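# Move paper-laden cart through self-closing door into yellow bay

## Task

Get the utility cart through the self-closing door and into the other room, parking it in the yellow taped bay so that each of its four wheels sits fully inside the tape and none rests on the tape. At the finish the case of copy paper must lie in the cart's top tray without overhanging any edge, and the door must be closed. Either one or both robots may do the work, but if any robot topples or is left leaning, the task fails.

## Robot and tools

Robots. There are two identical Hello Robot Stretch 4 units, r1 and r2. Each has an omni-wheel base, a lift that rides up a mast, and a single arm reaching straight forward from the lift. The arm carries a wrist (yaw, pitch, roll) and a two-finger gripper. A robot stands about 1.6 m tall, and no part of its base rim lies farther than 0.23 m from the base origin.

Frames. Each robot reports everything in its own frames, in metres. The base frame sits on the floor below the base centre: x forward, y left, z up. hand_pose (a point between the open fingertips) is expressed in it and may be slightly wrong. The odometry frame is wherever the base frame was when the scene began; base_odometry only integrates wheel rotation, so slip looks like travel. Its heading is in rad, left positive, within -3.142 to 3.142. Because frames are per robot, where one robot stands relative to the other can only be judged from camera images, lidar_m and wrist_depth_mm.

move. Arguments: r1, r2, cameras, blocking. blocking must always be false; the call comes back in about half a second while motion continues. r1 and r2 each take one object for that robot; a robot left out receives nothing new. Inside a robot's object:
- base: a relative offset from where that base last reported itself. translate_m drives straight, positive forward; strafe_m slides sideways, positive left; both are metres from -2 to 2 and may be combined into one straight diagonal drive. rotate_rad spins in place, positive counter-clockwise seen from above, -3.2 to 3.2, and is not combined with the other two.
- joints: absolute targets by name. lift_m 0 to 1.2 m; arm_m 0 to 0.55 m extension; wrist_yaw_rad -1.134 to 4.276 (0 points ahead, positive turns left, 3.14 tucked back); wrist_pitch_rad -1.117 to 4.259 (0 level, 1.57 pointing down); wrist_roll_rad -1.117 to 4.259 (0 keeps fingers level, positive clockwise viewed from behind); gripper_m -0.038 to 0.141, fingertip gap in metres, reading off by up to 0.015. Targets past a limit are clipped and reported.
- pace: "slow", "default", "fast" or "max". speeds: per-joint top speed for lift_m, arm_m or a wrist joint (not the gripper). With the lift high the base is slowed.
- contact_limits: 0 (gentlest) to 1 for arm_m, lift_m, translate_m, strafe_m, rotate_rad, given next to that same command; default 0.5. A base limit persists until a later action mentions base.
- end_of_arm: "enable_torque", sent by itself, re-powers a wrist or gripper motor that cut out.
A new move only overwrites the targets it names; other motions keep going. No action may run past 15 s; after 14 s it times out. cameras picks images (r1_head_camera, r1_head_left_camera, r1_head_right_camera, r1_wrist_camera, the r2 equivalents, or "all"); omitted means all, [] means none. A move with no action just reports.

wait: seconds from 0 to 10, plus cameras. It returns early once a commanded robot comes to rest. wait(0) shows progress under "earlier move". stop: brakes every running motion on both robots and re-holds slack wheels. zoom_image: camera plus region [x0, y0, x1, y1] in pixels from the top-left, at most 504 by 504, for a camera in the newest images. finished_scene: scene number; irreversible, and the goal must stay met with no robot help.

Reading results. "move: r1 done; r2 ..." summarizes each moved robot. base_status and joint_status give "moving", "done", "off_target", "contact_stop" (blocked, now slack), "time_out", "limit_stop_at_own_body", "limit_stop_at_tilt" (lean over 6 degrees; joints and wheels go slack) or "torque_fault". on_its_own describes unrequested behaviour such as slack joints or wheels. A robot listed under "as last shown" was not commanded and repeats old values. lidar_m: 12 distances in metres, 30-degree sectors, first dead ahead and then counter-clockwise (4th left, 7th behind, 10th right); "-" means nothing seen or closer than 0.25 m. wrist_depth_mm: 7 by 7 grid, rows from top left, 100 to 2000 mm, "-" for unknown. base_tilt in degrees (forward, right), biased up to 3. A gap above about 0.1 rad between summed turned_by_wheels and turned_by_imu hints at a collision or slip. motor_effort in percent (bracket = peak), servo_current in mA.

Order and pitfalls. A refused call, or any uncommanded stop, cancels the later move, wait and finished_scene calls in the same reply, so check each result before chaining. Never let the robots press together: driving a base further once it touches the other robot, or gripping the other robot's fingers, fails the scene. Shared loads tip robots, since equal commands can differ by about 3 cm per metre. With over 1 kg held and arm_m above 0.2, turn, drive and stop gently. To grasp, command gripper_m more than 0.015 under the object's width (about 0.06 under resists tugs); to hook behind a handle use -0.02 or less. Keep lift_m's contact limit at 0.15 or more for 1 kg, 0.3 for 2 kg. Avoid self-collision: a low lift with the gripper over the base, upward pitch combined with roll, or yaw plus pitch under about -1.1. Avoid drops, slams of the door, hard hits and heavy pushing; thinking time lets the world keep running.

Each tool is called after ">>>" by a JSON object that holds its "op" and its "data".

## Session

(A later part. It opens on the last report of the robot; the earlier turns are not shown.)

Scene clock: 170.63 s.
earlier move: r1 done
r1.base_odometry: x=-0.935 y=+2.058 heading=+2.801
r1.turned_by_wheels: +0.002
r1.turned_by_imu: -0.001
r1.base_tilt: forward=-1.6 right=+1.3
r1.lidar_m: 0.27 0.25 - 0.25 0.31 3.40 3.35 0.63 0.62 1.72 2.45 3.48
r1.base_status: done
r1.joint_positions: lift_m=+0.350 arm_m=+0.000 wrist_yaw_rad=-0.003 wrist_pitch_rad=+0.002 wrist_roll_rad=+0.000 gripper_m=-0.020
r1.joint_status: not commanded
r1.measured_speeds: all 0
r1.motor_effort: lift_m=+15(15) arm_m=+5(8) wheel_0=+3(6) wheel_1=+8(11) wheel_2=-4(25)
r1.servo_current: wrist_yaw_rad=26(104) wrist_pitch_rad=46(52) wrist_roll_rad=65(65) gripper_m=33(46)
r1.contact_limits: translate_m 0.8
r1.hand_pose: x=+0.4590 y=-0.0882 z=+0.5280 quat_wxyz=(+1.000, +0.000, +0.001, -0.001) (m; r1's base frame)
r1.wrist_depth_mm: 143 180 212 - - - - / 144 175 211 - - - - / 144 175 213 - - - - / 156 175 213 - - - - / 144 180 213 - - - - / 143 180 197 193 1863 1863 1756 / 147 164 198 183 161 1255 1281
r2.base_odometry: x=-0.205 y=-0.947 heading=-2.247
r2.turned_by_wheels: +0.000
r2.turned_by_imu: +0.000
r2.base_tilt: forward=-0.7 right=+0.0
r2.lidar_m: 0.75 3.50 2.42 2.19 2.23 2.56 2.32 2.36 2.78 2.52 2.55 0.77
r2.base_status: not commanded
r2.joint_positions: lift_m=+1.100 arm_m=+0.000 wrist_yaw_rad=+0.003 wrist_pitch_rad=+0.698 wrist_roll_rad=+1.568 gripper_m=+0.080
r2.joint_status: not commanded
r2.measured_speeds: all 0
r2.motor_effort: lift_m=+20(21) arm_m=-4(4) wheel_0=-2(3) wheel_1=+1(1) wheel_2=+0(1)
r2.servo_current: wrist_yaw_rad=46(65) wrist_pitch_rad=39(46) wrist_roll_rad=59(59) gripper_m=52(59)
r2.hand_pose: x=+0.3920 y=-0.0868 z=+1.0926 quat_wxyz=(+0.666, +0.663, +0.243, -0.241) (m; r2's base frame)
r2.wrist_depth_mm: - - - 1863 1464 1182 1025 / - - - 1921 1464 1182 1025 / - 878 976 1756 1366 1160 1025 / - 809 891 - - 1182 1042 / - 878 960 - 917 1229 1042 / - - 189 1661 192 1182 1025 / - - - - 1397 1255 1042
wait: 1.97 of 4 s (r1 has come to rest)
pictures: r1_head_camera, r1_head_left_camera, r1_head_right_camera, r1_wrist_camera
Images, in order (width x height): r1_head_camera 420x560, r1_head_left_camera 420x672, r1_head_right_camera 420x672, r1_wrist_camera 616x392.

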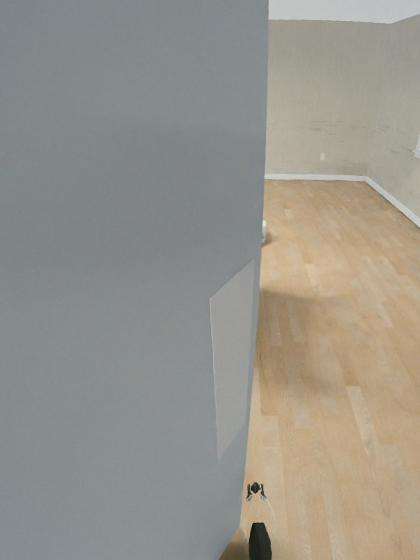

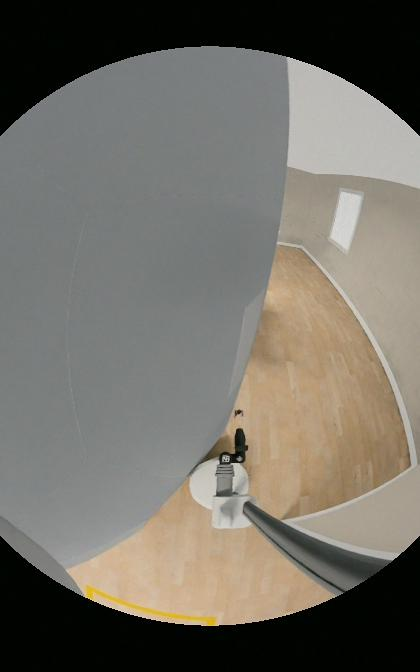

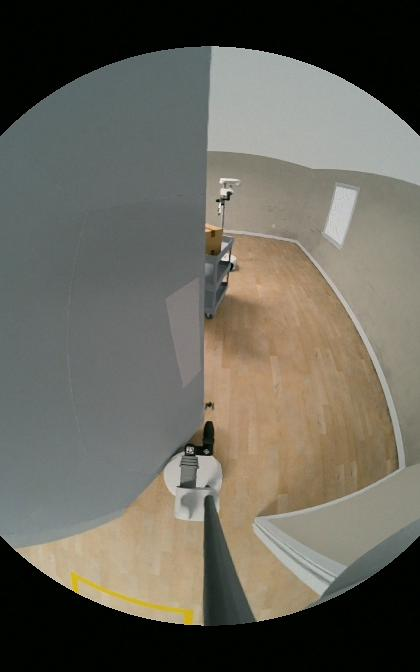

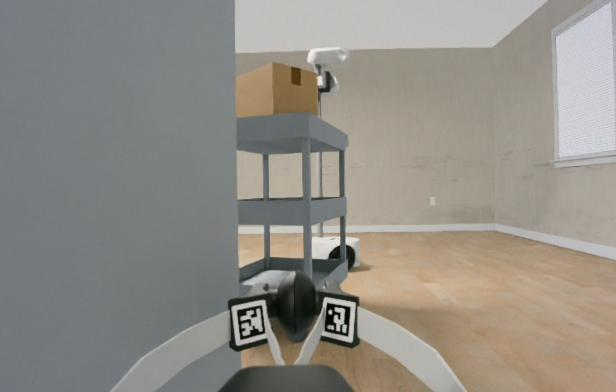

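>>> {"op": "move", "data": {"blocking": false, "r1": {"base":{"translate_m":0.35},"contact_limits":{"translate_m":0.8}}, "cameras": []}}

>>> {"op": "wait", "data": {"seconds": 4, "cameras": ["r1_head_camera","r1_wrist_camera","r1_head_left_camera","r1_head_right_camera"]}}

Scene clock: 175.30 s.
move: r1 moving
r1.base_odometry: x=-0.965 y=+2.069 heading=+2.801
r1.turned_by_wheels: +0.000
r1.turned_by_imu: +0.000
r1.base_tilt: forward=-1.6 right=+1.3
r1.lidar_m: 0.28 0.25 - 0.25 0.31 3.43 3.38 0.64 0.62 1.86 2.46 3.45
r1.base_status: translate_m moving
r1.joint_positions: lift_m=+0.350 arm_m=+0.000 wrist_yaw_rad=-0.003 wrist_pitch_rad=+0.002 wrist_roll_rad=+0.000 gripper_m=-0.020
r1.joint_status: not commanded
r1.measured_speeds: translate_m=+0.123 strafe_m=+0.000 rotate_rad=-0.008 lift_m=+0.000 arm_m=+0.000 wrist_yaw_rad=+0.000 wrist_pitch_rad=+0.000 wrist_roll_rad=+0.000
r1.motor_effort: lift_m=+14(15) arm_m=+5(5) wheel_0=+5(9) wheel_1=+13(17) wheel_2=-15(15)
r1.servo_current: wrist_yaw_rad=59(72) wrist_pitch_rad=46(46) wrist_roll_rad=46(59) gripper_m=39(46)
r1.contact_limits: translate_m 0.8
r1.hand_pose: x=+0.4590 y=-0.0882 z=+0.5280 quat_wxyz=(+1.000, +0.000, +0.001, -0.001) (m; r1's base frame)
r1.wrist_depth_mm: 154 182 - - - - - / 150 183 1499 1576 - - - / 158 178 216 - - - - / 146 189 216 - - - - / 154 183 - - - - - / 149 183 187 192 1863 1863 1808 / 153 171 178 183 161 1255 1281
r2: as last shown
r2.lidar_m: 0.75 3.53 2.43 2.17 2.24 2.56 2.31 2.37 2.80 2.53 2.56 0.76
r2.servo_current: wrist_yaw_rad=46(59) wrist_pitch_rad=39(46) wrist_roll_rad=46(52) gripper_m=52(59)
r2.wrist_depth_mm: - - - 1863 1464 1205 1025 / - - - 1921 1464 1182 1025 / - 891 976 1756 1366 1160 1025 / - 820 891 - - 1160 1042 / - 878 946 - 931 1205 1042 / - - 190 1661 192 1160 1042 / - - - - 1397 1229 1042
pictures: none
No camera images: "cameras" was empty.

Scene clock: 177.47 s.
earlier move: r1 done
r1.base_odometry: x=-1.265 y=+2.175 heading=+2.801
r1.turned_by_wheels: +0.000
r1.turned_by_imu: +0.000
r1.base_tilt: forward=-1.6 right=+1.3
r1.lidar_m: 1.27 0.25 2.96 0.25 0.25 0.51 3.72 0.86 1.03 2.36 2.44 3.45
r1.base_status: done
r1.joint_positions: lift_m=+0.350 arm_m=+0.000 wrist_yaw_rad=-0.003 wrist_pitch_rad=+0.002 wrist_roll_rad=+0.000 gripper_m=-0.020
r1.joint_status: not commanded
r1.measured_speeds: all 0
r1.motor_effort: lift_m=+14(15) arm_m=+5(5) wheel_0=-1(9) wheel_1=+6(17) wheel_2=-1(15)
r1.servo_current: wrist_yaw_rad=33(72) wrist_pitch_rad=39(46) wrist_roll_rad=65(72) gripper_m=33(52)
r1.contact_limits: translate_m 0.8
r1.hand_pose: x=+0.4590 y=-0.0882 z=+0.5280 quat_wxyz=(+1.000, +0.000, +0.001, -0.001) (m; r1's base frame)
r1.wrist_depth_mm: - - - - - - - / - - 1336 1229 - - - / - - - - - - - / - - - - - - - / - - - - - - - / 1921 1863 187 193 1863 1863 1808 / 1366 1281 172 183 161 1205 1308
r2.base_odometry: x=-0.205 y=-0.947 heading=-2.247
r2.turned_by_wheels: +0.000
r2.turned_by_imu: +0.000
r2.base_tilt: forward=-0.7 right=+0.1
r2.lidar_m: 0.74 3.54 2.43 2.16 2.23 2.56 2.31 2.36 2.80 2.53 2.56 0.77
r2.base_status: not commanded
r2.joint_positions: lift_m=+1.100 arm_m=+0.000 wrist_yaw_rad=+0.003 wrist_pitch_rad=+0.698 wrist_roll_rad=+1.568 gripper_m=+0.080
r2.joint_status: not commanded
r2.measured_speeds: all 0
r2.motor_effort: lift_m=+20(21) arm_m=-3(4) wheel_0=-2(3) wheel_1=+1(2) wheel_2=+0(1)
r2.servo_current: wrist_yaw_rad=46(59) wrist_pitch_rad=39(46) wrist_roll_rad=46(59) gripper_m=52(59)
r2.hand_pose: x=+0.3920 y=-0.0868 z=+1.0926 quat_wxyz=(+0.666, +0.663, +0.243, -0.241) (m; r2's base frame)
r2.wrist_depth_mm: - - - 1863 1430 1160 1042 / - - - 1863 1430 1205 1042 / - 891 976 1756 1397 1182 1042 / - 809 878 - - 1182 1025 / - 891 946 - 931 1205 1042 / - - 190 1661 192 1182 1042 / - - - - 1397 1255 1042
wait: 2.17 of 4 s (r1 has come to rest)
pictures: r1_head_camera, r1_head_left_camera, r1_head_right_camera, r1_wrist_camera
Images, in order (width x height): r1_head_camera 420x560, r1_head_left_camera 420x672, r1_head_right_camera 420x672, r1_wrist_camera 616x392.

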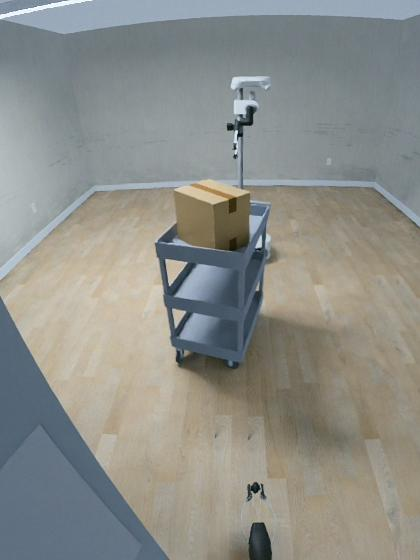

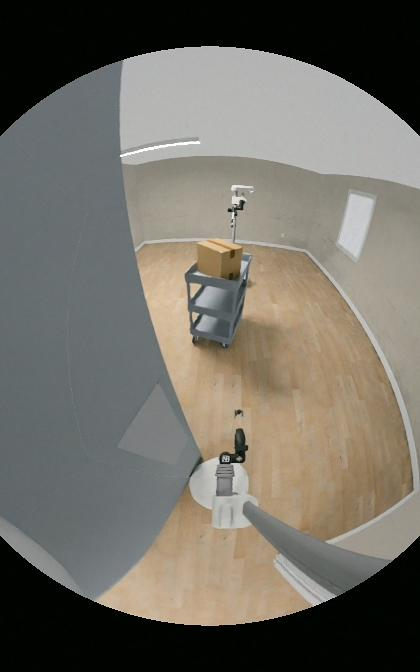

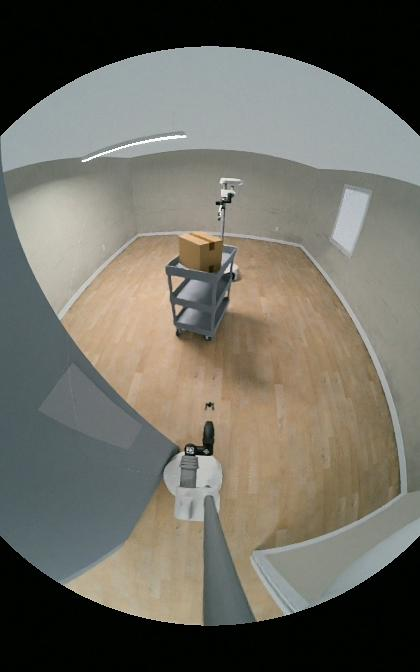

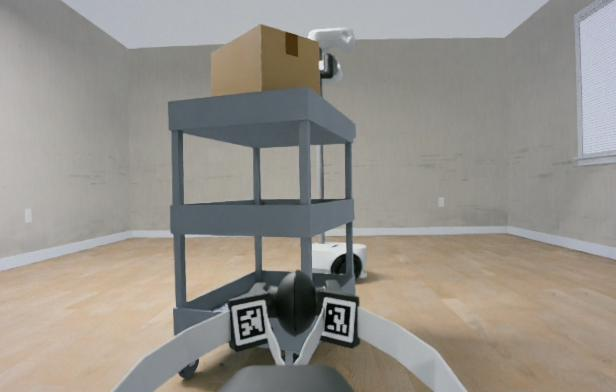

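>>> {"op": "move", "data": {"blocking": false, "r1": {"base":{"translate_m":-0.3,"strafe_m":0.55},"contact_limits":{"translate_m":0.8}}, "cameras": []}}

>>> {"op": "wait", "data": {"seconds": 5, "cameras": ["r1_head_camera","r2_head_camera","r1_head_left_camera","r1_head_right_camera"]}}

Scene clock: 193.83 s.
move: r1 moving
r1.base_odometry: x=-1.260 y=+2.145 heading=+2.801
r1.turned_by_wheels: +0.000
r1.turned_by_imu: +0.000
r1.base_tilt: forward=-1.6 right=+1.3
r1.lidar_m: 1.31 0.25 3.11 0.25 0.25 0.47 3.71 0.87 1.02 2.40 2.49 3.51
r1.base_status: translate_m moving; strafe_m moving
r1.joint_positions: lift_m=+0.350 arm_m=+0.000 wrist_yaw_rad=-0.003 wrist_pitch_rad=+0.002 wrist_roll_rad=+0.000 gripper_m=-0.020
r1.joint_status: not commanded
r1.measured_speeds: translate_m=-0.057 strafe_m=+0.105 rotate_rad=+0.000 lift_m=+0.000 arm_m=+0.000 wrist_yaw_rad=+0.000 wrist_pitch_rad=+0.000 wrist_roll_rad=+0.000
r1.motor_effort: lift_m=+14(15) arm_m=+5(5) wheel_0=-16(19) wheel_1=+11(12) wheel_2=+3(4)
r1.servo_current: wrist_yaw_rad=52(59) wrist_pitch_rad=39(46) wrist_roll_rad=46(52) gripper_m=39(52)
r1.contact_limits: translate_m 0.8
r1.hand_pose: x=+0.4590 y=-0.0882 z=+0.5280 quat_wxyz=(+1.000, +0.000, +0.001, -0.001) (m; r1's base frame)
r1.wrist_depth_mm: - - - - - - - / - - 1397 1229 - - - / - - - - - - - / - - - - - - - / - - - - - - - / 1863 1983 186 193 1921 1863 1863 / 1336 1281 178 183 161 1229 1281
r2: as last shown
r2.base_tilt: forward=-0.7 right=+0.0
r2.lidar_m: 0.75 3.53 2.43 2.18 2.21 2.57 2.31 2.35 2.77 2.53 2.55 0.76
r2.motor_effort: lift_m=+21(21) arm_m=-4(4) wheel_0=-2(2) wheel_1=+1(1) wheel_2=+0(0)
r2.servo_current: wrist_yaw_rad=52(52) wrist_pitch_rad=39(46) wrist_roll_rad=46(59) gripper_m=52(52)
r2.wrist_depth_mm: - - - 1808 1464 1182 1025 / - - - 1863 1464 1205 1008 / - 891 991 1756 1397 1160 1025 / - 809 891 - - 1205 1042 / - 878 946 - 931 1229 1042 / - - 189 1661 193 1182 1025 / - - - - 1397 1229 1042
pictures: none
No camera images: "cameras" was empty.

Scene clock: 198.83 s.
earlier move: r1 contact_stop
r1.base_odometry: x=-1.135 y=+1.816 heading=+2.800
r1.turned_by_wheels: -0.001
r1.turned_by_imu: -0.147
r1.base_tilt: forward=-1.6 right=+1.3
r1.lidar_m: 1.54 0.29 0.25 - 0.25 0.29 3.43 3.47 0.85 1.33 2.60 3.30
r1.base_status: translate_m contact_stop; strafe_m contact_stop
r1.joint_positions: lift_m=+0.350 arm_m=+0.000 wrist_yaw_rad=-0.001 wrist_pitch_rad=+0.002 wrist_roll_rad=+0.000 gripper_m=-0.020
r1.joint_status: not commanded
r1.measured_speeds: translate_m=-0.002 strafe_m=-0.046 rotate_rad=+0.013 lift_m=+0.000 arm_m=+0.000 wrist_yaw_rad=+0.000 wrist_pitch_rad=+0.000 wrist_roll_rad=+0.000
r1.on_its_own: the wheels are slack since a contact_stop
r1.motor_effort: lift_m=+20(20) arm_m=-4(5) wheel_0=-2(32) wheel_1=+0(25) wheel_2=-1(17)
r1.servo_current: wrist_yaw_rad=39(72) wrist_pitch_rad=46(52) wrist_roll_rad=46(65) gripper_m=39(52)
r1.contact_limits: translate_m 0.8
r1.hand_pose: x=+0.4592 y=-0.0877 z=+0.5275 quat_wxyz=(+1.000, +0.000, +0.001, +0.000) (m; r1's base frame)
r1.wrist_depth_mm: - - - - - - - / - - 1499 - - - - / - - - - - - - / - - - - - - - / - - - - - - - / 1921 1921 186 193 1921 1808 1756 / 1366 1255 178 183 161 1205 1281
r2.base_odometry: x=-0.205 y=-0.947 heading=-2.247
r2.turned_by_wheels: +0.000
r2.turned_by_imu: +0.001
r2.base_tilt: forward=-0.7 right=+0.1
r2.lidar_m: 0.74 3.51 2.40 2.21 2.22 2.56 2.31 2.35 2.75 2.52 2.56 0.78
r2.base_status: not commanded
r2.joint_positions: lift_m=+1.100 arm_m=+0.000 wrist_yaw_rad=+0.003 wrist_pitch_rad=+0.698 wrist_roll_rad=+1.568 gripper_m=+0.080
r2.joint_status: not commanded
r2.measured_speeds: all 0
r2.motor_effort: lift_m=+20(21) arm_m=-4(4) wheel_0=-2(3) wheel_1=+1(2) wheel_2=+0(1)
r2.servo_current: wrist_yaw_rad=46(65) wrist_pitch_rad=39(52) wrist_roll_rad=33(59) gripper_m=59(59)
r2.hand_pose: x=+0.3920 y=-0.0868 z=+1.0926 quat_wxyz=(+0.666, +0.663, +0.243, -0.241) (m; r2's base frame)
r2.wrist_depth_mm: - - - 1863 1430 1182 1008 / - - - 1863 1499 1160 1042 / - 878 991 1708 1397 1182 1042 / - 820 891 - - 1160 1025 / - 866 946 - 917 1205 1042 / - - 189 1756 192 1182 1042 / - - - - 1397 1229 1042
wait: 5.00 s; no rest
pictures: r1_head_camera, r1_head_left_camera, r1_head_right_camera, r2_head_camera
Images, in order (width x height): r1_head_camera 420x560, r1_head_left_camera 420x672, r1_head_right_camera 420x672, r2_head_camera 420x560.

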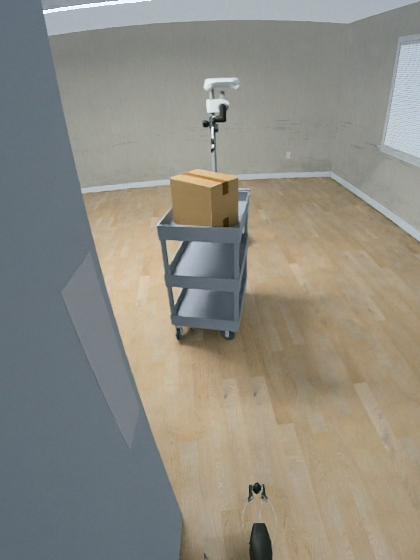

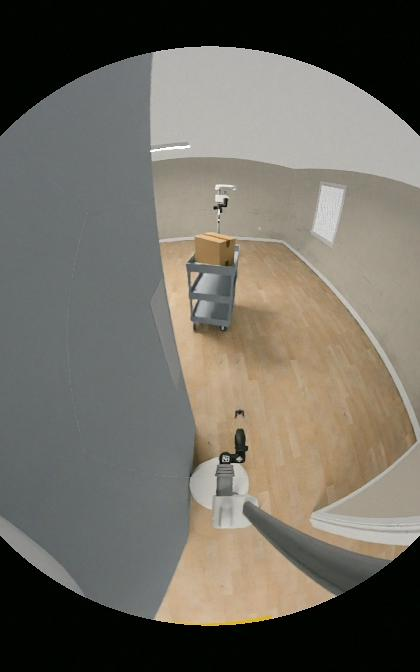

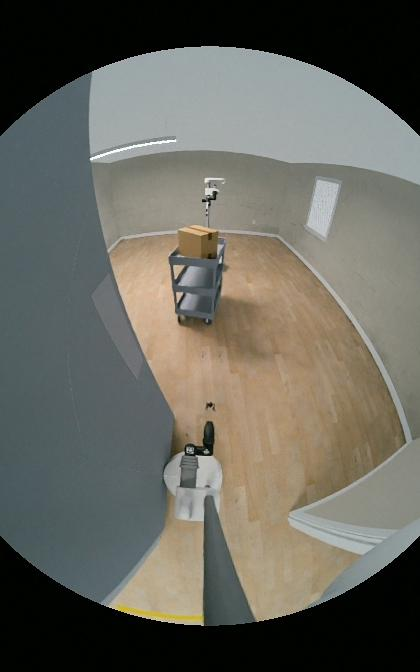

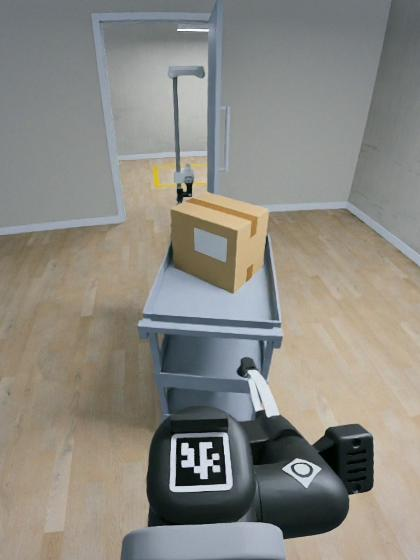

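>>> {"op": "move", "data": {"blocking": false, "r1": {"base":{"translate_m":0.25},"contact_limits":{"translate_m":0.8}}, "cameras": []}}

>>> {"op": "wait", "data": {"seconds": 2.5, "cameras": []}}

>>> {"op": "move", "data": {"blocking": false, "r1": {"base":{"strafe_m":0.25},"contact_limits":{"strafe_m":0.7}}, "cameras": []}}

>>> {"op": "wait", "data": {"seconds": 3, "cameras": ["r1_head_camera","r2_head_camera","r1_head_left_camera","r1_head_right_camera"]}}

Scene clock: 207.27 s.
move: r1 moving
r1.base_odometry: x=-0.714 y=+2.011 heading=+2.616
r1.turned_by_wheels: -0.184
r1.turned_by_imu: -0.190
r1.base_tilt: forward=-1.6 right=+1.3
r1.lidar_m: 0.26 0.25 - 0.25 0.32 2.86 3.07 3.05 2.93 0.40 2.26 2.58
r1.base_status: translate_m moving
r1.joint_positions: lift_m=+0.350 arm_m=+0.000 wrist_yaw_rad=-0.004 wrist_pitch_rad=+0.002 wrist_roll_rad=+0.000 gripper_m=-0.020
r1.joint_status: not commanded
r1.measured_speeds: translate_m=+0.013 strafe_m=+0.110 rotate_rad=+0.001 lift_m=+0.000 arm_m=+0.000 wrist_yaw_rad=+0.014 wrist_pitch_rad=+0.000 wrist_roll_rad=+0.000
r1.motor_effort: lift_m=+20(20) arm_m=-4(4) wheel_0=-22(24) wheel_1=+25(25) wheel_2=-13(13)
r1.servo_current: wrist_yaw_rad=59(59) wrist_pitch_rad=39(52) wrist_roll_rad=52(65) gripper_m=39(52)
r1.contact_limits: translate_m 0.8
r1.hand_pose: x=+0.4590 y=-0.0885 z=+0.5275 quat_wxyz=(+1.000, +0.000, +0.001, -0.002) (m; r1's base frame)
r1.wrist_depth_mm: 138 167 204 259 - - - / 135 168 204 260 - - - / 138 163 204 258 - - - / 134 163 204 258 - - - / 137 162 203 258 - - - / 133 166 186 193 1808 1863 1708 / 137 152 188 163 162 1229 1281
r2: as last shown
r2.lidar_m: 0.74 3.53 2.40 2.20 2.22 2.55 2.32 2.35 2.76 2.53 2.58 0.77
r2.motor_effort: lift_m=+21(21) arm_m=-4(4) wheel_0=-2(3) wheel_1=+1(1) wheel_2=+0(0)
r2.servo_current: wrist_yaw_rad=52(59) wrist_pitch_rad=39(52) wrist_roll_rad=52(59) gripper_m=52(52)
r2.wrist_depth_mm: - - - 1863 1464 1160 1042 / - - - 1921 1464 1182 1042 / - 878 976 1708 1397 1138 1025 / - 798 878 - - 1138 1025 / - 891 946 - 931 1205 1042 / - - 189 1708 192 1182 1042 / - - - - 1430 1255 1042
pictures: none
No camera images: "cameras" was empty.

Scene clock: 209.77 s.
earlier move: r1 done
r1.base_odometry: x=-1.173 y=+1.756 heading=+2.617
r1.turned_by_wheels: +0.001
r1.turned_by_imu: +0.005
r1.base_tilt: forward=-1.5 right=+1.3
r1.lidar_m: 1.54 0.43 0.25 0.25 - 0.25 0.38 3.45 0.92 0.93 2.61 2.98
r1.base_status: done
r1.joint_positions: lift_m=+0.350 arm_m=+0.000 wrist_yaw_rad=-0.003 wrist_pitch_rad=+0.002 wrist_roll_rad=+0.000 gripper_m=-0.020
r1.joint_status: not commanded
r1.measured_speeds: all 0
r1.motor_effort: lift_m=+20(20) arm_m=-3(4) wheel_0=-5(27) wheel_1=+6(31) wheel_2=+1(17)
r1.servo_current: wrist_yaw_rad=59(78) wrist_pitch_rad=46(52) wrist_roll_rad=52(65) gripper_m=46(52)
r1.contact_limits: translate_m 0.8
r1.hand_pose: x=+0.4591 y=-0.0882 z=+0.5275 quat_wxyz=(+1.000, +0.000, +0.001, -0.001) (m; r1's base frame)
r1.wrist_depth_mm: - - - - - - - / - - 1430 - - - - / - - 1863 - - - - / - - - - - - - / - - - - - - - / 1921 1708 183 193 1863 1756 1756 / 1366 1308 178 183 161 1229 1281
r2.base_odometry: x=-0.205 y=-0.947 heading=-2.247
r2.turned_by_wheels: +0.000
r2.turned_by_imu: +0.000
r2.base_tilt: forward=-0.7 right=+0.1
r2.lidar_m: 0.77 3.51 2.41 2.19 2.22 2.58 2.31 2.34 2.77 2.52 2.55 0.74
r2.base_status: not commanded
r2.joint_positions: lift_m=+1.100 arm_m=+0.000 wrist_yaw_rad=+0.003 wrist_pitch_rad=+0.698 wrist_roll_rad=+1.568 gripper_m=+0.080
r2.joint_status: not commanded
r2.measured_speeds: all 0
r2.motor_effort: lift_m=+21(21) arm_m=-4(4) wheel_0=-3(3) wheel_1=+1(2) wheel_2=+0(1)
r2.servo_current: wrist_yaw_rad=46(59) wrist_pitch_rad=39(52) wrist_roll_rad=46(65) gripper_m=52(59)
r2.hand_pose: x=+0.3920 y=-0.0868 z=+1.0926 quat_wxyz=(+0.666, +0.663, +0.243, -0.241) (m; r2's base frame)
r2.wrist_depth_mm: - - - 1921 1430 1182 1025 / - - - 1921 1464 1182 1042 / - 878 976 1756 1366 1205 1025 / - 809 891 - - 1182 1025 / - 878 946 - 917 1205 1025 / - - 189 1756 193 1182 1042 / - - - - 1397 1255 1042
wait: 2.50 s; at rest by 2.47 s
pictures: none
No camera images: "cameras" was empty.

Scene clock: 210.27 s.
move: r1 moving
r1.base_odometry: x=-1.191 y=+1.725 heading=+2.618
r1.turned_by_wheels: +0.001
r1.turned_by_imu: +0.001
r1.base_tilt: forward=-1.6 right=+1.3
r1.lidar_m: 1.53 0.52 0.25 0.25 - 0.25 0.36 3.46 0.95 0.93 2.66 3.04
r1.base_status: strafe_m moving
r1.joint_positions: lift_m=+0.350 arm_m=+0.000 wrist_yaw_rad=-0.003 wrist_pitch_rad=+0.002 wrist_roll_rad=+0.000 gripper_m=-0.020
r1.joint_status: not commanded
r1.measured_speeds: translate_m=-0.001 strafe_m=+0.140 rotate_rad=+0.007 lift_m=+0.000 arm_m=+0.000 wrist_yaw_rad=+0.000 wrist_pitch_rad=+0.000 wrist_roll_rad=+0.000
r1.motor_effort: lift_m=+20(20) arm_m=-3(4) wheel_0=-21(22) wheel_1=+24(26) wheel_2=+4(4)
r1.servo_current: wrist_yaw_rad=46(59) wrist_pitch_rad=39(52) wrist_roll_rad=52(52) gripper_m=39(46)
r1.contact_limits: strafe_m 0.7
r1.hand_pose: x=+0.4591 y=-0.0882 z=+0.5275 quat_wxyz=(+1.000, +0.000, +0.001, -0.001) (m; r1's base frame)
r1.wrist_depth_mm: - - - - - - - / - - 1397 - - - - / - - - - - - - / - - - - - - - / - - - - - - - / 1983 1756 183 193 1863 1808 1708 / 1430 1229 178 183 161 1229 1255
r2: as last shown
r2.base_tilt: forward=-0.7 right=+0.0
r2.lidar_m: 0.75 3.52 2.44 2.19 2.21 2.54 2.32 2.36 2.73 2.54 2.57 0.78
r2.motor_effort: lift_m=+21(21) arm_m=-4(4) wheel_0=-2(3) wheel_1=+1(1) wheel_2=+0(1)
r2.servo_current: wrist_yaw_rad=46(52) wrist_pitch_rad=39(46) wrist_roll_rad=46(59) gripper_m=52(59)
r2.wrist_depth_mm: - - - 1808 1464 1182 1025 / - - - 1863 1464 1205 1025 / - 891 976 1756 1397 1182 1042 / - 809 891 - - 1182 1042 / - 891 946 - 931 1182 1060 / - - 189 1708 192 1160 1025 / - - - - 1397 1255 1042
pictures: none
No camera images: "cameras" was empty.

Scene clock: 213.27 s.
earlier move: r1 contact_stop
r1.base_odometry: x=-1.236 y=+1.676 heading=+2.602
r1.turned_by_wheels: -0.015
r1.turned_by_imu: -0.072
r1.base_tilt: forward=-1.6 right=+1.3
r1.lidar_m: 1.49 1.54 0.25 0.25 - 0.25 0.29 3.46 0.97 0.94 2.62 2.92
r1.base_status: strafe_m contact_stop
r1.joint_positions: lift_m=+0.350 arm_m=+0.000 wrist_yaw_rad=-0.001 wrist_pitch_rad=+0.002 wrist_roll_rad=+0.000 gripper_m=-0.020
r1.joint_status: not commanded
r1.measured_speeds: translate_m=+0.003 strafe_m=-0.021 rotate_rad=-0.019 lift_m=+0.000 arm_m=+0.000 wrist_yaw_rad=+0.000 wrist_pitch_rad=+0.000 wrist_roll_rad=+0.000
r1.on_its_own: the wheels are slack since a contact_stop
r1.motor_effort: lift_m=+20(20) arm_m=-4(4) wheel_0=-1(29) wheel_1=+0(31) wheel_2=+0(21)
r1.servo_current: wrist_yaw_rad=52(72) wrist_pitch_rad=52(52) wrist_roll_rad=59(72) gripper_m=46(52)
r1.contact_limits: strafe_m 0.7
r1.hand_pose: x=+0.4592 y=-0.0878 z=+0.5275 quat_wxyz=(+1.000, +0.000, +0.001, -0.001) (m; r1's base frame)
r1.wrist_depth_mm: - - - - - - - / - 1308 - - - - - / - - - - - - - / - - - - - - - / - - - - - - - / 1863 - 186 192 1863 1808 1756 / 1281 1229 178 183 161 1229 1308
r2.base_odometry: x=-0.205 y=-0.947 heading=-2.247
r2.turned_by_wheels: +0.000
r2.turned_by_imu: +0.000
r2.base_tilt: forward=-0.7 right=+0.1
r2.lidar_m: 0.75 3.54 2.40 2.20 2.21 2.55 2.32 2.35 2.79 2.54 2.56 0.75
r2.base_status: not commanded
r2.joint_positions: lift_m=+1.100 arm_m=+0.000 wrist_yaw_rad=+0.003 wrist_pitch_rad=+0.698 wrist_roll_rad=+1.568 gripper_m=+0.080
r2.joint_status: not commanded
r2.measured_speeds: all 0
r2.motor_effort: lift_m=+21(21) arm_m=-4(4) wheel_0=-2(3) wheel_1=+1(2) wheel_2=+0(1)
r2.servo_current: wrist_yaw_rad=46(59) wrist_pitch_rad=33(46) wrist_roll_rad=46(59) gripper_m=52(59)
r2.hand_pose: x=+0.3920 y=-0.0868 z=+1.0926 quat_wxyz=(+0.666, +0.663, +0.243, -0.241) (m; r2's base frame)
r2.wrist_depth_mm: - - - 1808 1464 1182 1025 / - - - 1921 1499 1182 1025 / - 878 976 1708 1366 1160 1042 / - 809 904 - - 1160 1025 / - 878 946 - 931 1229 1042 / - - 190 1708 193 1182 1025 / - - - - 1397 1255 1042
wait: 3.00 s; no rest
pictures: r1_head_camera, r1_head_left_camera, r1_head_right_camera, r2_head_camera
Images, in order (width x height): r1_head_camera 420x560, r1_head_left_camera 420x672, r1_head_right_camera 420x672, r2_head_camera 420x560.

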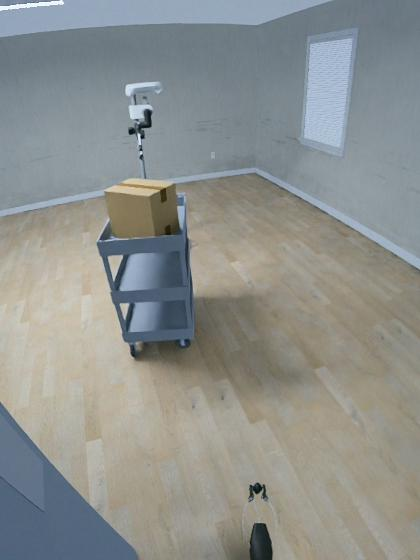

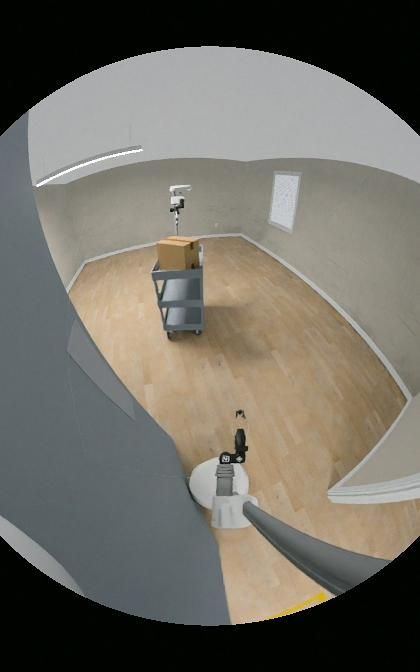

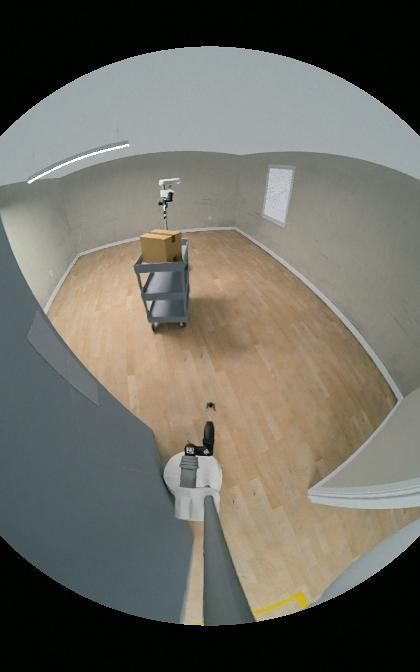

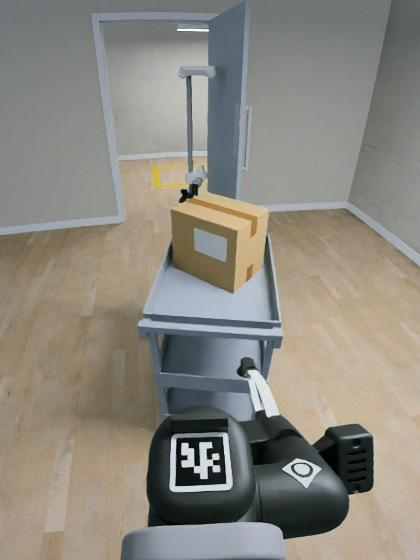

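>>> {"op": "stop", "data": {"cameras": []}}

>>> {"op": "move", "data": {"blocking": false, "r2": {"base":{"rotate_rad":0.2},"joints":{"wrist_pitch_rad":0,"wrist_roll_rad":0}}, "cameras": []}}

>>> {"op": "wait", "data": {"seconds": 3, "cameras": ["r2_head_camera","r2_head_left_camera","r2_head_right_camera","r2_wrist_camera"]}}

Scene clock: 236.87 s.
earlier move: r1 contact_stop
stop: r1's wheels hold again
r1.base_odometry: x=-0.670 y=+2.201 heading=+2.743
r1.turned_by_wheels: +0.141
r1.turned_by_imu: +0.147
r1.base_tilt: forward=-1.5 right=+1.3
r1.lidar_m: 0.25 - 0.25 0.26 0.59 3.18 3.02 3.04 - 0.25 2.04 2.45
r1.base_status: strafe_m contact_stop (by the wheels' count: -0.414 of +0.250)
r1.joint_positions: lift_m=+0.350 arm_m=+0.000 wrist_yaw_rad=-0.004 wrist_pitch_rad=+0.002 wrist_roll_rad=+0.000 gripper_m=-0.020
r1.joint_status: not commanded
r1.measured_speeds: all 0
r1.motor_effort: lift_m=+20(20) arm_m=-4(4) wheel_0=+0(29) wheel_1=+0(31) wheel_2=+0(21)
r1.servo_current: wrist_yaw_rad=59(85) wrist_pitch_rad=39(52) wrist_roll_rad=52(78) gripper_m=52(52)
r1.contact_limits: strafe_m 0.7
r1.hand_pose: x=+0.4590 y=-0.0886 z=+0.5275 quat_wxyz=(+1.000, +0.000, +0.001, -0.002) (m; r1's base frame)
r1.wrist_depth_mm: - - - - - - - / - - - - - - - / - - - - - - - / - - - - - - - / - - - - - - - / - - 1808 193 1808 1863 1808 / - 140 178 183 161 1229 1255
r2.base_odometry: x=-0.205 y=-0.947 heading=-2.247
r2.turned_by_wheels: +0.000
r2.turned_by_imu: +0.002
r2.base_tilt: forward=-0.7 right=+0.1
r2.lidar_m: 0.74 3.50 2.42 2.17 2.23 2.56 2.31 2.37 2.78 2.53 2.55 0.77
r2.base_status: not commanded
r2.joint_positions: lift_m=+1.100 arm_m=+0.000 wrist_yaw_rad=+0.003 wrist_pitch_rad=+0.698 wrist_roll_rad=+1.568 gripper_m=+0.080
r2.joint_status: not commanded
r2.measured_speeds: all 0
r2.motor_effort: lift_m=+21(21) arm_m=-4(4) wheel_0=-2(3) wheel_1=+1(2) wheel_2=+0(1)
r2.servo_current: wrist_yaw_rad=52(65) wrist_pitch_rad=39(46) wrist_roll_rad=46(65) gripper_m=52(59)
r2.hand_pose: x=+0.3920 y=-0.0868 z=+1.0926 quat_wxyz=(+0.666, +0.663, +0.243, -0.241) (m; r2's base frame)
r2.wrist_depth_mm: - - - 1863 1397 1205 1025 / - - - 1863 1499 1182 1025 / - 866 991 1756 1366 1182 1042 / - 798 878 - - 1160 1025 / - 878 946 - 917 1229 1060 / - - 189 1708 192 1182 1008 / - - - - 1397 1205 1042
pictures: none
No camera images: "cameras" was empty.

Scene clock: 237.37 s.
move: r2 moving
r1: as last shown
r1.turned_by_wheels: +0.000
r1.turned_by_imu: +0.000
r1.lidar_m: 0.25 - 0.25 0.25 0.58 3.22 3.04 3.02 - 0.25 2.04 2.42
r1.motor_effort: lift_m=+20(20) arm_m=-4(4) wheel_0=+0(1) wheel_1=+0(0) wheel_2=+0(0)
r1.servo_current: wrist_yaw_rad=52(59) wrist_pitch_rad=39(46) wrist_roll_rad=46(65) gripper_m=39(52)
r1.contact_limits: strafe_m 0.7
r1.wrist_depth_mm: - - - - - - - / - - - - - - - / - - - - - - - / - - - - - - - / - - - - - - - / - - 1756 193 1863 1808 1808 / - 140 178 183 161 1255 1281
r2.base_odometry: x=-0.205 y=-0.947 heading=-2.099
r2.turned_by_wheels: +0.148
r2.turned_by_imu: +0.144
r2.base_tilt: forward=-0.6 right=+0.1
r2.lidar_m: 0.77 3.14 2.29 2.20 2.30 2.43 2.34 2.42 2.64 2.52 2.65 0.75
r2.base_status: rotate_rad moving
r2.joint_positions: lift_m=+1.100 arm_m=+0.000 wrist_yaw_rad=+0.003 wrist_pitch_rad=+0.147 wrist_roll_rad=+0.981 gripper_m=+0.080
r2.joint_status: wrist_pitch_rad moving; wrist_roll_rad moving
r2.measured_speeds: translate_m=+0.003 strafe_m=+0.001 rotate_rad=+0.379 lift_m=+0.000 arm_m=+0.000 wrist_yaw_rad=+0.000 wrist_pitch_rad=-1.599 wrist_roll_rad=-1.820
r2.motor_effort: lift_m=+21(21) arm_m=-4(4) wheel_0=-4(9) wheel_1=-3(8) wheel_2=-6(9)
r2.servo_current: wrist_yaw_rad=46(65) wrist_pitch_rad=130(176) wrist_roll_rad=72(111) gripper_m=52(59)
r2.hand_pose: x=+0.4564 y=-0.0867 z=+1.2358 quat_wxyz=(+0.880, +0.470, +0.065, -0.033) (m; r2's base frame)
r2.wrist_depth_mm: - - - - - - - / - - - - - - 1921 / - - - - 842 976 1661 / - - - - 904 831 569 / - - - - 1008 627 - / - - 192 - 193 - - / - - - - - - 750
pictures: none
No camera images: "cameras" was empty.

Scene clock: 238.37 s.
earlier move: r2 done
r1.base_odometry: x=-0.670 y=+2.201 heading=+2.743
r1.turned_by_wheels: +0.000
r1.turned_by_imu: +0.000
r1.base_tilt: forward=-1.6 right=+1.2
r1.lidar_m: 0.25 - 0.25 0.25 0.61 3.22 3.02 3.01 - 0.25 2.03 2.43
r1.base_status: not commanded
r1.joint_positions: lift_m=+0.350 arm_m=+0.000 wrist_yaw_rad=-0.004 wrist_pitch_rad=+0.002 wrist_roll_rad=+0.000 gripper_m=-0.020
r1.joint_status: not commanded
r1.measured_speeds: all 0
r1.motor_effort: lift_m=+20(20) arm_m=-4(4) wheel_0=+0(1) wheel_1=+0(0) wheel_2=+0(0)
r1.servo_current: wrist_yaw_rad=59(65) wrist_pitch_rad=46(52) wrist_roll_rad=59(65) gripper_m=46(52)
r1.contact_limits: strafe_m 0.7
r1.hand_pose: x=+0.4590 y=-0.0886 z=+0.5275 quat_wxyz=(+1.000, +0.000, +0.001, -0.002) (m; r1's base frame)
r1.wrist_depth_mm: - - - - - - - / - - - - - - - / - - - - - - - / - - - - - - - / - - - - - - - / - - 1756 193 1863 1808 1756 / - 140 177 184 161 1255 1255
r2.base_odometry: x=-0.205 y=-0.947 heading=-2.048
r2.turned_by_wheels: +0.051
r2.turned_by_imu: +0.050
r2.base_tilt: forward=-0.7 right=+0.0
r2.lidar_m: 0.76 2.98 2.27 2.21 2.34 2.38 2.33 2.47 2.60 2.53 2.69 0.75
r2.base_status: done
r2.joint_positions: lift_m=+1.100 arm_m=+0.000 wrist_yaw_rad=+0.003 wrist_pitch_rad=+0.008 wrist_roll_rad=+0.002 gripper_m=+0.080
r2.joint_status: all done
r2.measured_speeds: all 0
r2.motor_effort: lift_m=+21(21) arm_m=-4(4) wheel_0=-3(9) wheel_1=-5(8) wheel_2=-4(9)
r2.servo_current: wrist_yaw_rad=39(65) wrist_pitch_rad=52(176) wrist_roll_rad=39(111) gripper_m=46(59)
r2.hand_pose: x=+0.4595 y=-0.0867 z=+1.2756 quat_wxyz=(+1.000, +0.001, +0.004, +0.001) (m; r2's base frame)
r2.wrist_depth_mm: - - - - - - - / - - - - - - - / - - - - - - - / - - - - - - - / - - - - - - - / - - 192 - 193 866 - / - - - - 809 809 -
wait: 1.00 of 3 s (r2 has come to rest)
pictures: r2_head_camera, r2_head_left_camera, r2_head_right_camera, r2_wrist_camera
Images, in order (width x height): r2_head_camera 420x560, r2_head_left_camera 420x672, r2_head_right_camera 420x672, r2_wrist_camera 616x392.

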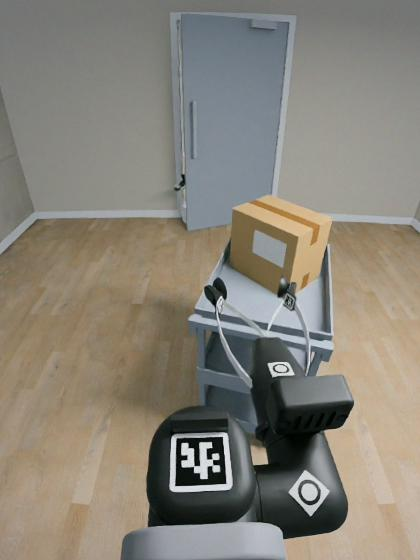

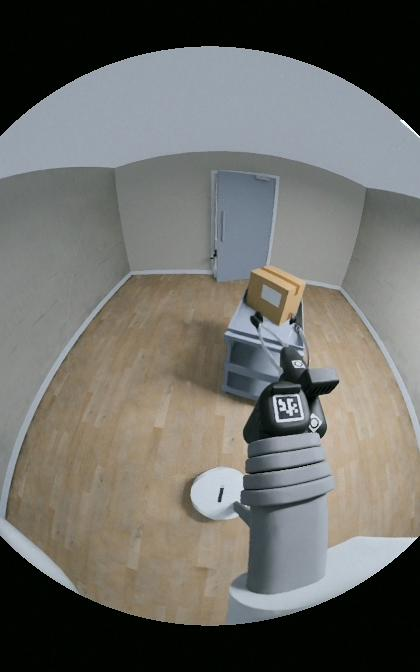

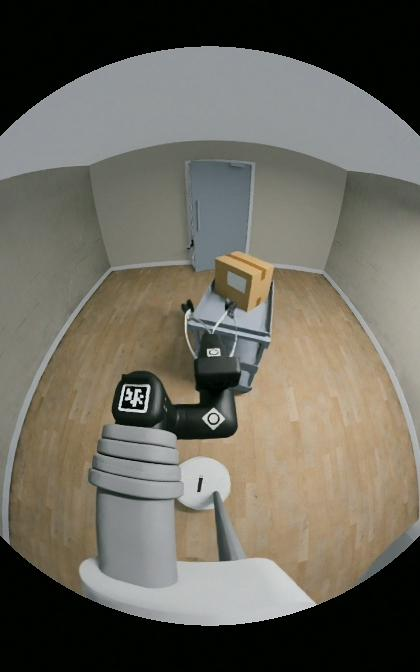

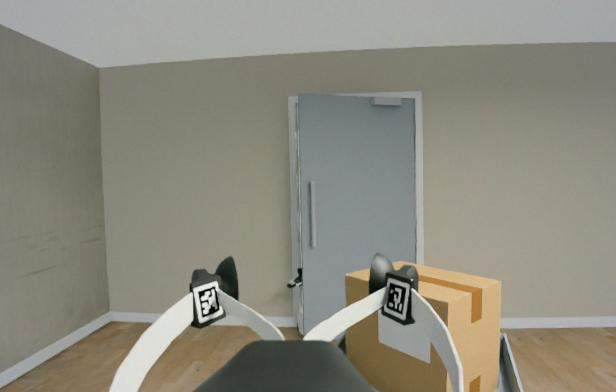

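>>> {"op": "move", "data": {"blocking": false, "r2": {"base":{"strafe_m":-1.69},"joints":{"gripper_m":0.1}}, "cameras": ["r1_head_camera","r1_head_left_camera","r1_head_right_camera"]}}

Scene clock: 259.03 s.
move: r2 moving
r1: as last shown
r1.base_tilt: forward=-1.6 right=+1.3
r1.lidar_m: 0.25 - 0.25 0.26 0.60 3.21 3.04 3.04 - 0.25 2.04 2.44
r1.servo_current: wrist_yaw_rad=52(52) wrist_pitch_rad=46(46) wrist_roll_rad=59(59) gripper_m=46(46)
r1.contact_limits: strafe_m 0.7
r1.wrist_depth_mm: - - - - - - - / - - - - - - - / - - - - - - - / - - - - - - - / - - - - - - - / - - 1756 193 1756 1863 1756 / - 140 178 183 162 1255 1281
r2.base_odometry: x=-0.237 y=-0.930 heading=-2.048
r2.turned_by_wheels: +0.000
r2.turned_by_imu: +0.000
r2.base_tilt: forward=-0.6 right=+0.1
r2.lidar_m: 0.76 3.02 2.30 2.22 2.37 2.40 2.32 2.49 2.56 2.50 2.65 0.74
r2.base_status: strafe_m moving
r2.joint_positions: lift_m=+1.100 arm_m=+0.000 wrist_yaw_rad=+0.003 wrist_pitch_rad=+0.008 wrist_roll_rad=+0.002 gripper_m=+0.095
r2.joint_status: gripper_m moving
r2.measured_speeds: translate_m=+0.001 strafe_m=-0.140 rotate_rad=-0.003 lift_m=+0.000 arm_m=+0.000 wrist_yaw_rad=+0.000 wrist_pitch_rad=+0.000 wrist_roll_rad=+0.000
r2.motor_effort: lift_m=+21(21) arm_m=-4(4) wheel_0=+9(10) wheel_1=-11(11) wheel_2=+0(3)
r2.servo_current: wrist_yaw_rad=39(59) wrist_pitch_rad=46(52) wrist_roll_rad=39(59) gripper_m=65(91)
r2.hand_pose: x=+0.4595 y=-0.0867 z=+1.2756 quat_wxyz=(+1.000, +0.001, +0.004, +0.001) (m; r2's base frame)
r2.wrist_depth_mm: - - - - - - - / - - - - - - - / - - - - - - - / - - - - - - - / - - - - - - - / - - 193 - 191 - - / - - - - 768 854 -
pictures: r1_head_camera, r1_head_left_camera, r1_head_right_camera
Images, in order (width x height): r1_head_camera 420x560, r1_head_left_camera 420x672, r1_head_right_camera 420x672.

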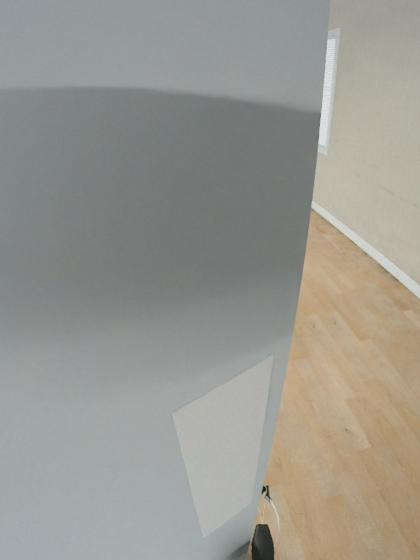

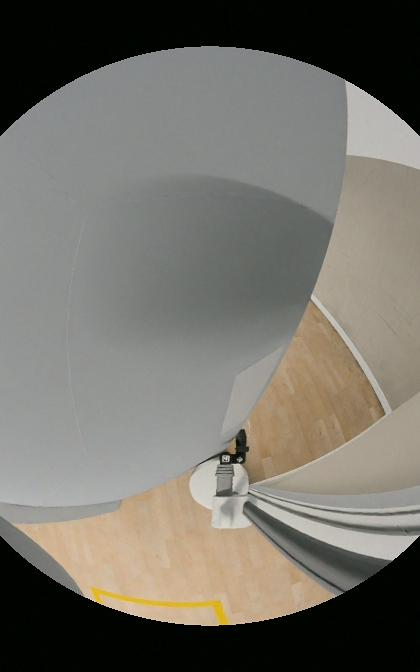

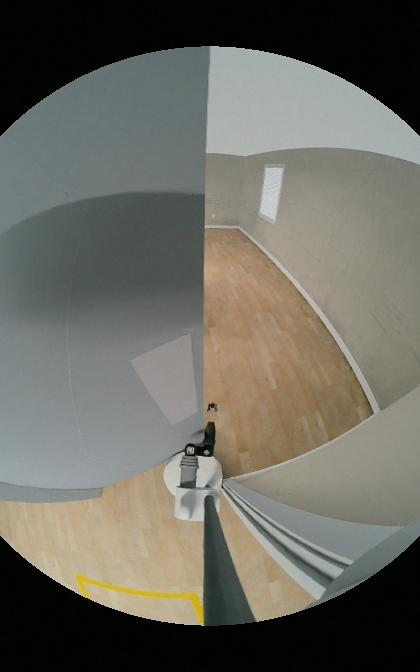

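>>> {"op": "move", "data": {"blocking": false, "r1": {"base":{"rotate_rad":0.2},"contact_limits":{"rotate_rad":0.7}}, "cameras": []}}

>>> {"op": "wait", "data": {"seconds": 2, "cameras": []}}

>>> {"op": "move", "data": {"blocking": false, "r1": {"base":{"translate_m":0.5,"strafe_m":0.1},"contact_limits":{"translate_m":0.8}}, "cameras": []}}

>>> {"op": "wait", "data": {"seconds": 4, "cameras": ["r1_head_camera","r1_head_left_camera","r1_head_right_camera","r2_head_camera"]}}

Scene clock: 267.13 s.
earlier move: r2 done
move: r1 contact_stop
r1.base_odometry: x=-0.673 y=+2.203 heading=+2.902
r1.turned_by_wheels: +0.159
r1.turned_by_imu: +0.063
r1.base_tilt: forward=-1.5 right=+1.3
r1.lidar_m: 0.25 - 0.25 0.26 0.66 3.31 3.03 3.06 0.25 0.25 2.07 2.52
r1.base_status: rotate_rad contact_stop
r1.joint_positions: lift_m=+0.350 arm_m=+0.000 wrist_yaw_rad=-0.020 wrist_pitch_rad=+0.002 wrist_roll_rad=+0.000 gripper_m=-0.020
r1.joint_status: not commanded
r1.measured_speeds: translate_m=+0.076 strafe_m=-0.041 rotate_rad=-0.102 lift_m=+0.000 arm_m=+0.000 wrist_yaw_rad=+0.000 wrist_pitch_rad=+0.000 wrist_roll_rad=+0.000
r1.on_its_own: the wheels are slack since a contact_stop
r1.motor_effort: lift_m=+20(20) arm_m=-4(4) wheel_0=-12(26) wheel_1=-15(25) wheel_2=-16(35)
r1.servo_current: wrist_yaw_rad=117(117) wrist_pitch_rad=39(52) wrist_roll_rad=46(59) gripper_m=39(46)
r1.contact_limits: rotate_rad 0.7
r1.hand_pose: x=+0.4575 y=-0.0932 z=+0.5275 quat_wxyz=(+1.000, +0.000, +0.001, -0.010) (m; r1's base frame)
r1.wrist_depth_mm: - - - - - - - / - - - - - - - / - - - - - - - / - - - - - - - / - - - - - - - / - - 1756 191 1863 1808 1808 / - 134 178 183 162 1229 1336
r2.base_odometry: x=-1.706 y=-0.171 heading=-2.047
r2.turned_by_wheels: +0.000
r2.turned_by_imu: -0.002
r2.base_tilt: forward=-0.7 right=+0.0
r2.lidar_m: 3.39 1.58 1.44 3.90 3.24 2.48 2.41 1.18 0.89 0.82 0.92 1.28
r2.base_status: done
r2.joint_positions: lift_m=+1.100 arm_m=+0.000 wrist_yaw_rad=+0.003 wrist_pitch_rad=+0.008 wrist_roll_rad=+0.002 gripper_m=+0.100
r2.joint_status: all done
r2.measured_speeds: all 0
r2.motor_effort: lift_m=+21(21) arm_m=-4(4) wheel_0=+2(2) wheel_1=-1(1) wheel_2=+0(0)
r2.servo_current: wrist_yaw_rad=52(52) wrist_pitch_rad=52(52) wrist_roll_rad=52(59) gripper_m=52(59)
r2.hand_pose: x=+0.4595 y=-0.0867 z=+1.2757 quat_wxyz=(+1.000, +0.001, +0.004, +0.001) (m; r2's base frame)
r2.wrist_depth_mm: - - - - - - - / - - - - - - - / - - - - - - - / - - - - - - - / - - - - - - - / - - 196 - 195 - - / - - - - - - -
pictures: none
No camera images: "cameras" was empty.

not run: a stop that you did not command came earlier in this reply.

not run: a stop that you did not command came earlier in this reply.

not run: a stop that you did not command came earlier in this reply.

>>> {"op": "move", "data": {"blocking": false, "r1": {"base":{"translate_m":0.4,"strafe_m":0.05},"contact_limits":{"translate_m":0.9}}, "r2": {"base":{"translate_m":1.5}}, "cameras": []}}

>>> {"op": "wait", "data": {"seconds": 3, "cameras": ["r1_head_camera","r1_head_left_camera","r1_head_right_camera","r2_head_camera"]}}

Scene clock: 272.50 s.
earlier move: r1 contact_stop
move: r1 moving; r2 moving
r1.base_odometry: x=-0.687 y=+2.207 heading=+2.834
r1.turned_by_wheels: -0.068
r1.turned_by_imu: -0.068
r1.base_tilt: forward=-1.6 right=+1.3
r1.lidar_m: 0.25 2.45 0.25 0.27 0.53 3.23 3.05 3.06 0.25 0.25 2.03 2.43
r1.base_status: earlier rotate_rad contact_stop (by the wheels' count: +0.090 of +0.200); translate_m moving; strafe_m moving
r1.joint_positions: lift_m=+0.350 arm_m=+0.000 wrist_yaw_rad=-0.003 wrist_pitch_rad=+0.002 wrist_roll_rad=+0.000 gripper_m=-0.020
r1.joint_status: not commanded
r1.measured_speeds: translate_m=+0.122 strafe_m=+0.015 rotate_rad=-0.003 lift_m=+0.000 arm_m=+0.000 wrist_yaw_rad=+0.000 wrist_pitch_rad=+0.000 wrist_roll_rad=+0.000
r1.motor_effort: lift_m=+20(20) arm_m=-4(4) wheel_0=+12(14) wheel_1=+19(20) wheel_2=-15(16)
r1.servo_current: wrist_yaw_rad=39(59) wrist_pitch_rad=39(46) wrist_roll_rad=59(59) gripper_m=39(46)
r1.contact_limits: translate_m 0.9
r1.hand_pose: x=+0.4591 y=-0.0882 z=+0.5275 quat_wxyz=(+1.000, +0.000, +0.001, -0.001) (m; r1's base frame)
r1.wrist_depth_mm: - - - - - - - / 1576 - - - - - - / - - - - - - - / - - - - - - - / - - - - - - - / - 1756 1756 193 1808 1808 1708 / - 1308 178 183 161 1205 1255
r2.base_odometry: x=-1.720 y=-0.199 heading=-2.047
r2.turned_by_wheels: +0.000
r2.turned_by_imu: +0.001
r2.base_tilt: forward=-0.7 right=+0.1
r2.lidar_m: 3.35 1.57 1.43 3.87 3.30 2.54 2.45 1.17 0.85 0.85 0.91 1.33
r2.base_status: translate_m moving
r2.joint_positions: lift_m=+1.100 arm_m=+0.000 wrist_yaw_rad=+0.003 wrist_pitch_rad=+0.008 wrist_roll_rad=+0.002 gripper_m=+0.100
r2.joint_status: not commanded
r2.measured_speeds: translate_m=+0.120 strafe_m=+0.000 rotate_rad=+0.003 lift_m=+0.000 arm_m=+0.000 wrist_yaw_rad=+0.000 wrist_pitch_rad=+0.000 wrist_roll_rad=+0.000
r2.motor_effort: lift_m=+20(21) arm_m=-4(4) wheel_0=+8(9) wheel_1=+8(8) wheel_2=-12(13)
r2.servo_current: wrist_yaw_rad=46(46) wrist_pitch_rad=52(52) wrist_roll_rad=59(65) gripper_m=46(59)
r2.hand_pose: x=+0.4595 y=-0.0867 z=+1.2757 quat_wxyz=(+1.000, +0.001, +0.004, +0.001) (m; r2's base frame)
r2.wrist_depth_mm: - - - - - - - / - - - - - - - / - - - - - - - / - - - - - - - / - - - - - - - / - - 195 - 195 - - / - - - - - - -
pictures: none
No camera images: "cameras" was empty.

Scene clock: 274.83 s.
earlier move: r1 done; r2 moving
r1.base_odometry: x=-1.053 y=+2.275 heading=+2.833
r1.turned_by_wheels: -0.001
r1.turned_by_imu: -0.001
r1.base_tilt: forward=-1.6 right=+1.2
r1.lidar_m: 4.27 1.57 2.71 0.25 0.31 1.03 3.43 0.47 0.58 1.05 1.99 2.38
r1.base_status: done
r1.joint_positions: lift_m=+0.350 arm_m=+0.000 wrist_yaw_rad=-0.003 wrist_pitch_rad=+0.002 wrist_roll_rad=+0.000 gripper_m=-0.020
r1.joint_status: not commanded
r1.measured_speeds: all 0
r1.motor_effort: lift_m=+20(20) arm_m=-4(4) wheel_0=+2(14) wheel_1=+6(20) wheel_2=-3(16)
r1.servo_current: wrist_yaw_rad=65(72) wrist_pitch_rad=39(52) wrist_roll_rad=39(65) gripper_m=46(52)
r1.contact_limits: translate_m 0.9
r1.hand_pose: x=+0.4591 y=-0.0882 z=+0.5275 quat_wxyz=(+1.000, +0.000, +0.001, -0.001) (m; r1's base frame)
r1.wrist_depth_mm: - - - - - - - / 1255 - - - - - - / 1229 - - - - - - / - - - - - - - / - - - - - - - / - 1756 1756 193 1756 1756 1708 / 1308 1308 178 183 161 1205 1229
r2.base_odometry: x=-2.014 y=-0.767 heading=-2.047
r2.turned_by_wheels: +0.000
r2.turned_by_imu: +0.001
r2.base_tilt: forward=-0.7 right=+0.1
r2.lidar_m: 2.71 2.58 1.20 1.21 4.09 3.17 3.00 1.21 0.92 0.87 0.96 1.37
r2.base_status: translate_m moving
r2.joint_positions: lift_m=+1.100 arm_m=+0.000 wrist_yaw_rad=+0.003 wrist_pitch_rad=+0.008 wrist_roll_rad=+0.002 gripper_m=+0.100
r2.joint_status: not commanded
r2.measured_speeds: translate_m=+0.299 strafe_m=+0.000 rotate_rad=+0.002 lift_m=+0.000 arm_m=+0.000 wrist_yaw_rad=+0.000 wrist_pitch_rad=+0.000 wrist_roll_rad=+0.000
r2.motor_effort: lift_m=+20(21) arm_m=-4(4) wheel_0=+9(12) wheel_1=+6(8) wheel_2=-10(14)
r2.servo_current: wrist_yaw_rad=39(59) wrist_pitch_rad=52(59) wrist_roll_rad=52(65) gripper_m=52(59)
r2.hand_pose: x=+0.4595 y=-0.0867 z=+1.2758 quat_wxyz=(+1.000, +0.001, +0.004, +0.001) (m; r2's base frame)
r2.wrist_depth_mm: - - - - - - - / - - - - - - - / - - - - - - - / - - - - - - - / - - - - - - - / - - 195 - 195 - - / - - - - - - -
wait: 2.33 of 3 s (r1 has come to rest)
pictures: r1_head_camera, r1_head_left_camera, r1_head_right_camera, r2_head_camera
Images, in order (width x height): r1_head_camera 420x560, r1_head_left_camera 420x672, r1_head_right_camera 420x672, r2_head_camera 420x560.

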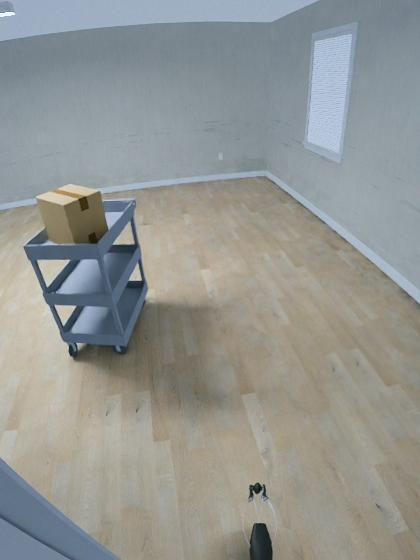

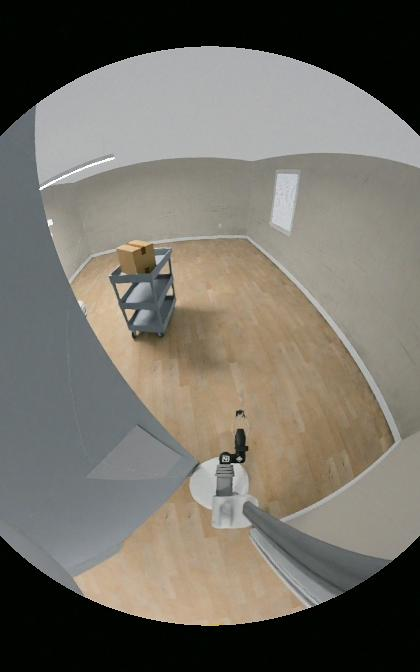

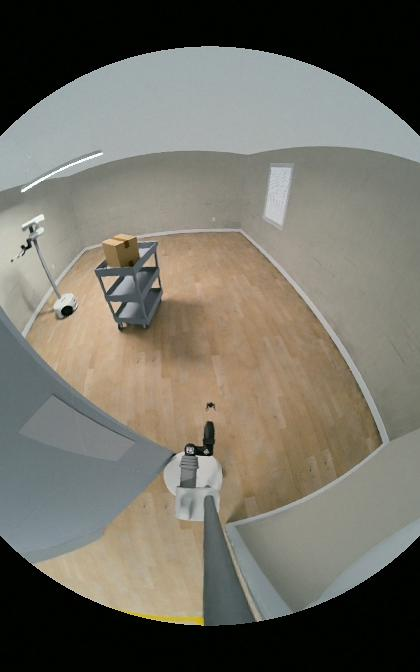

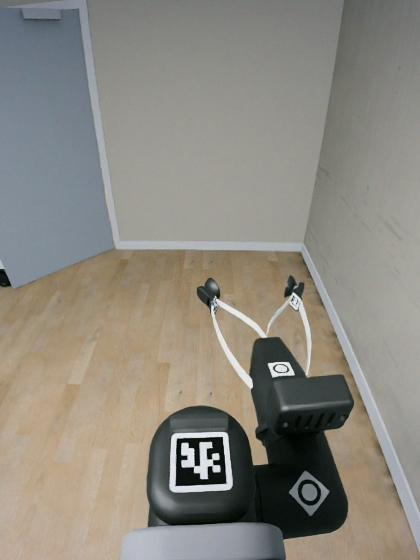

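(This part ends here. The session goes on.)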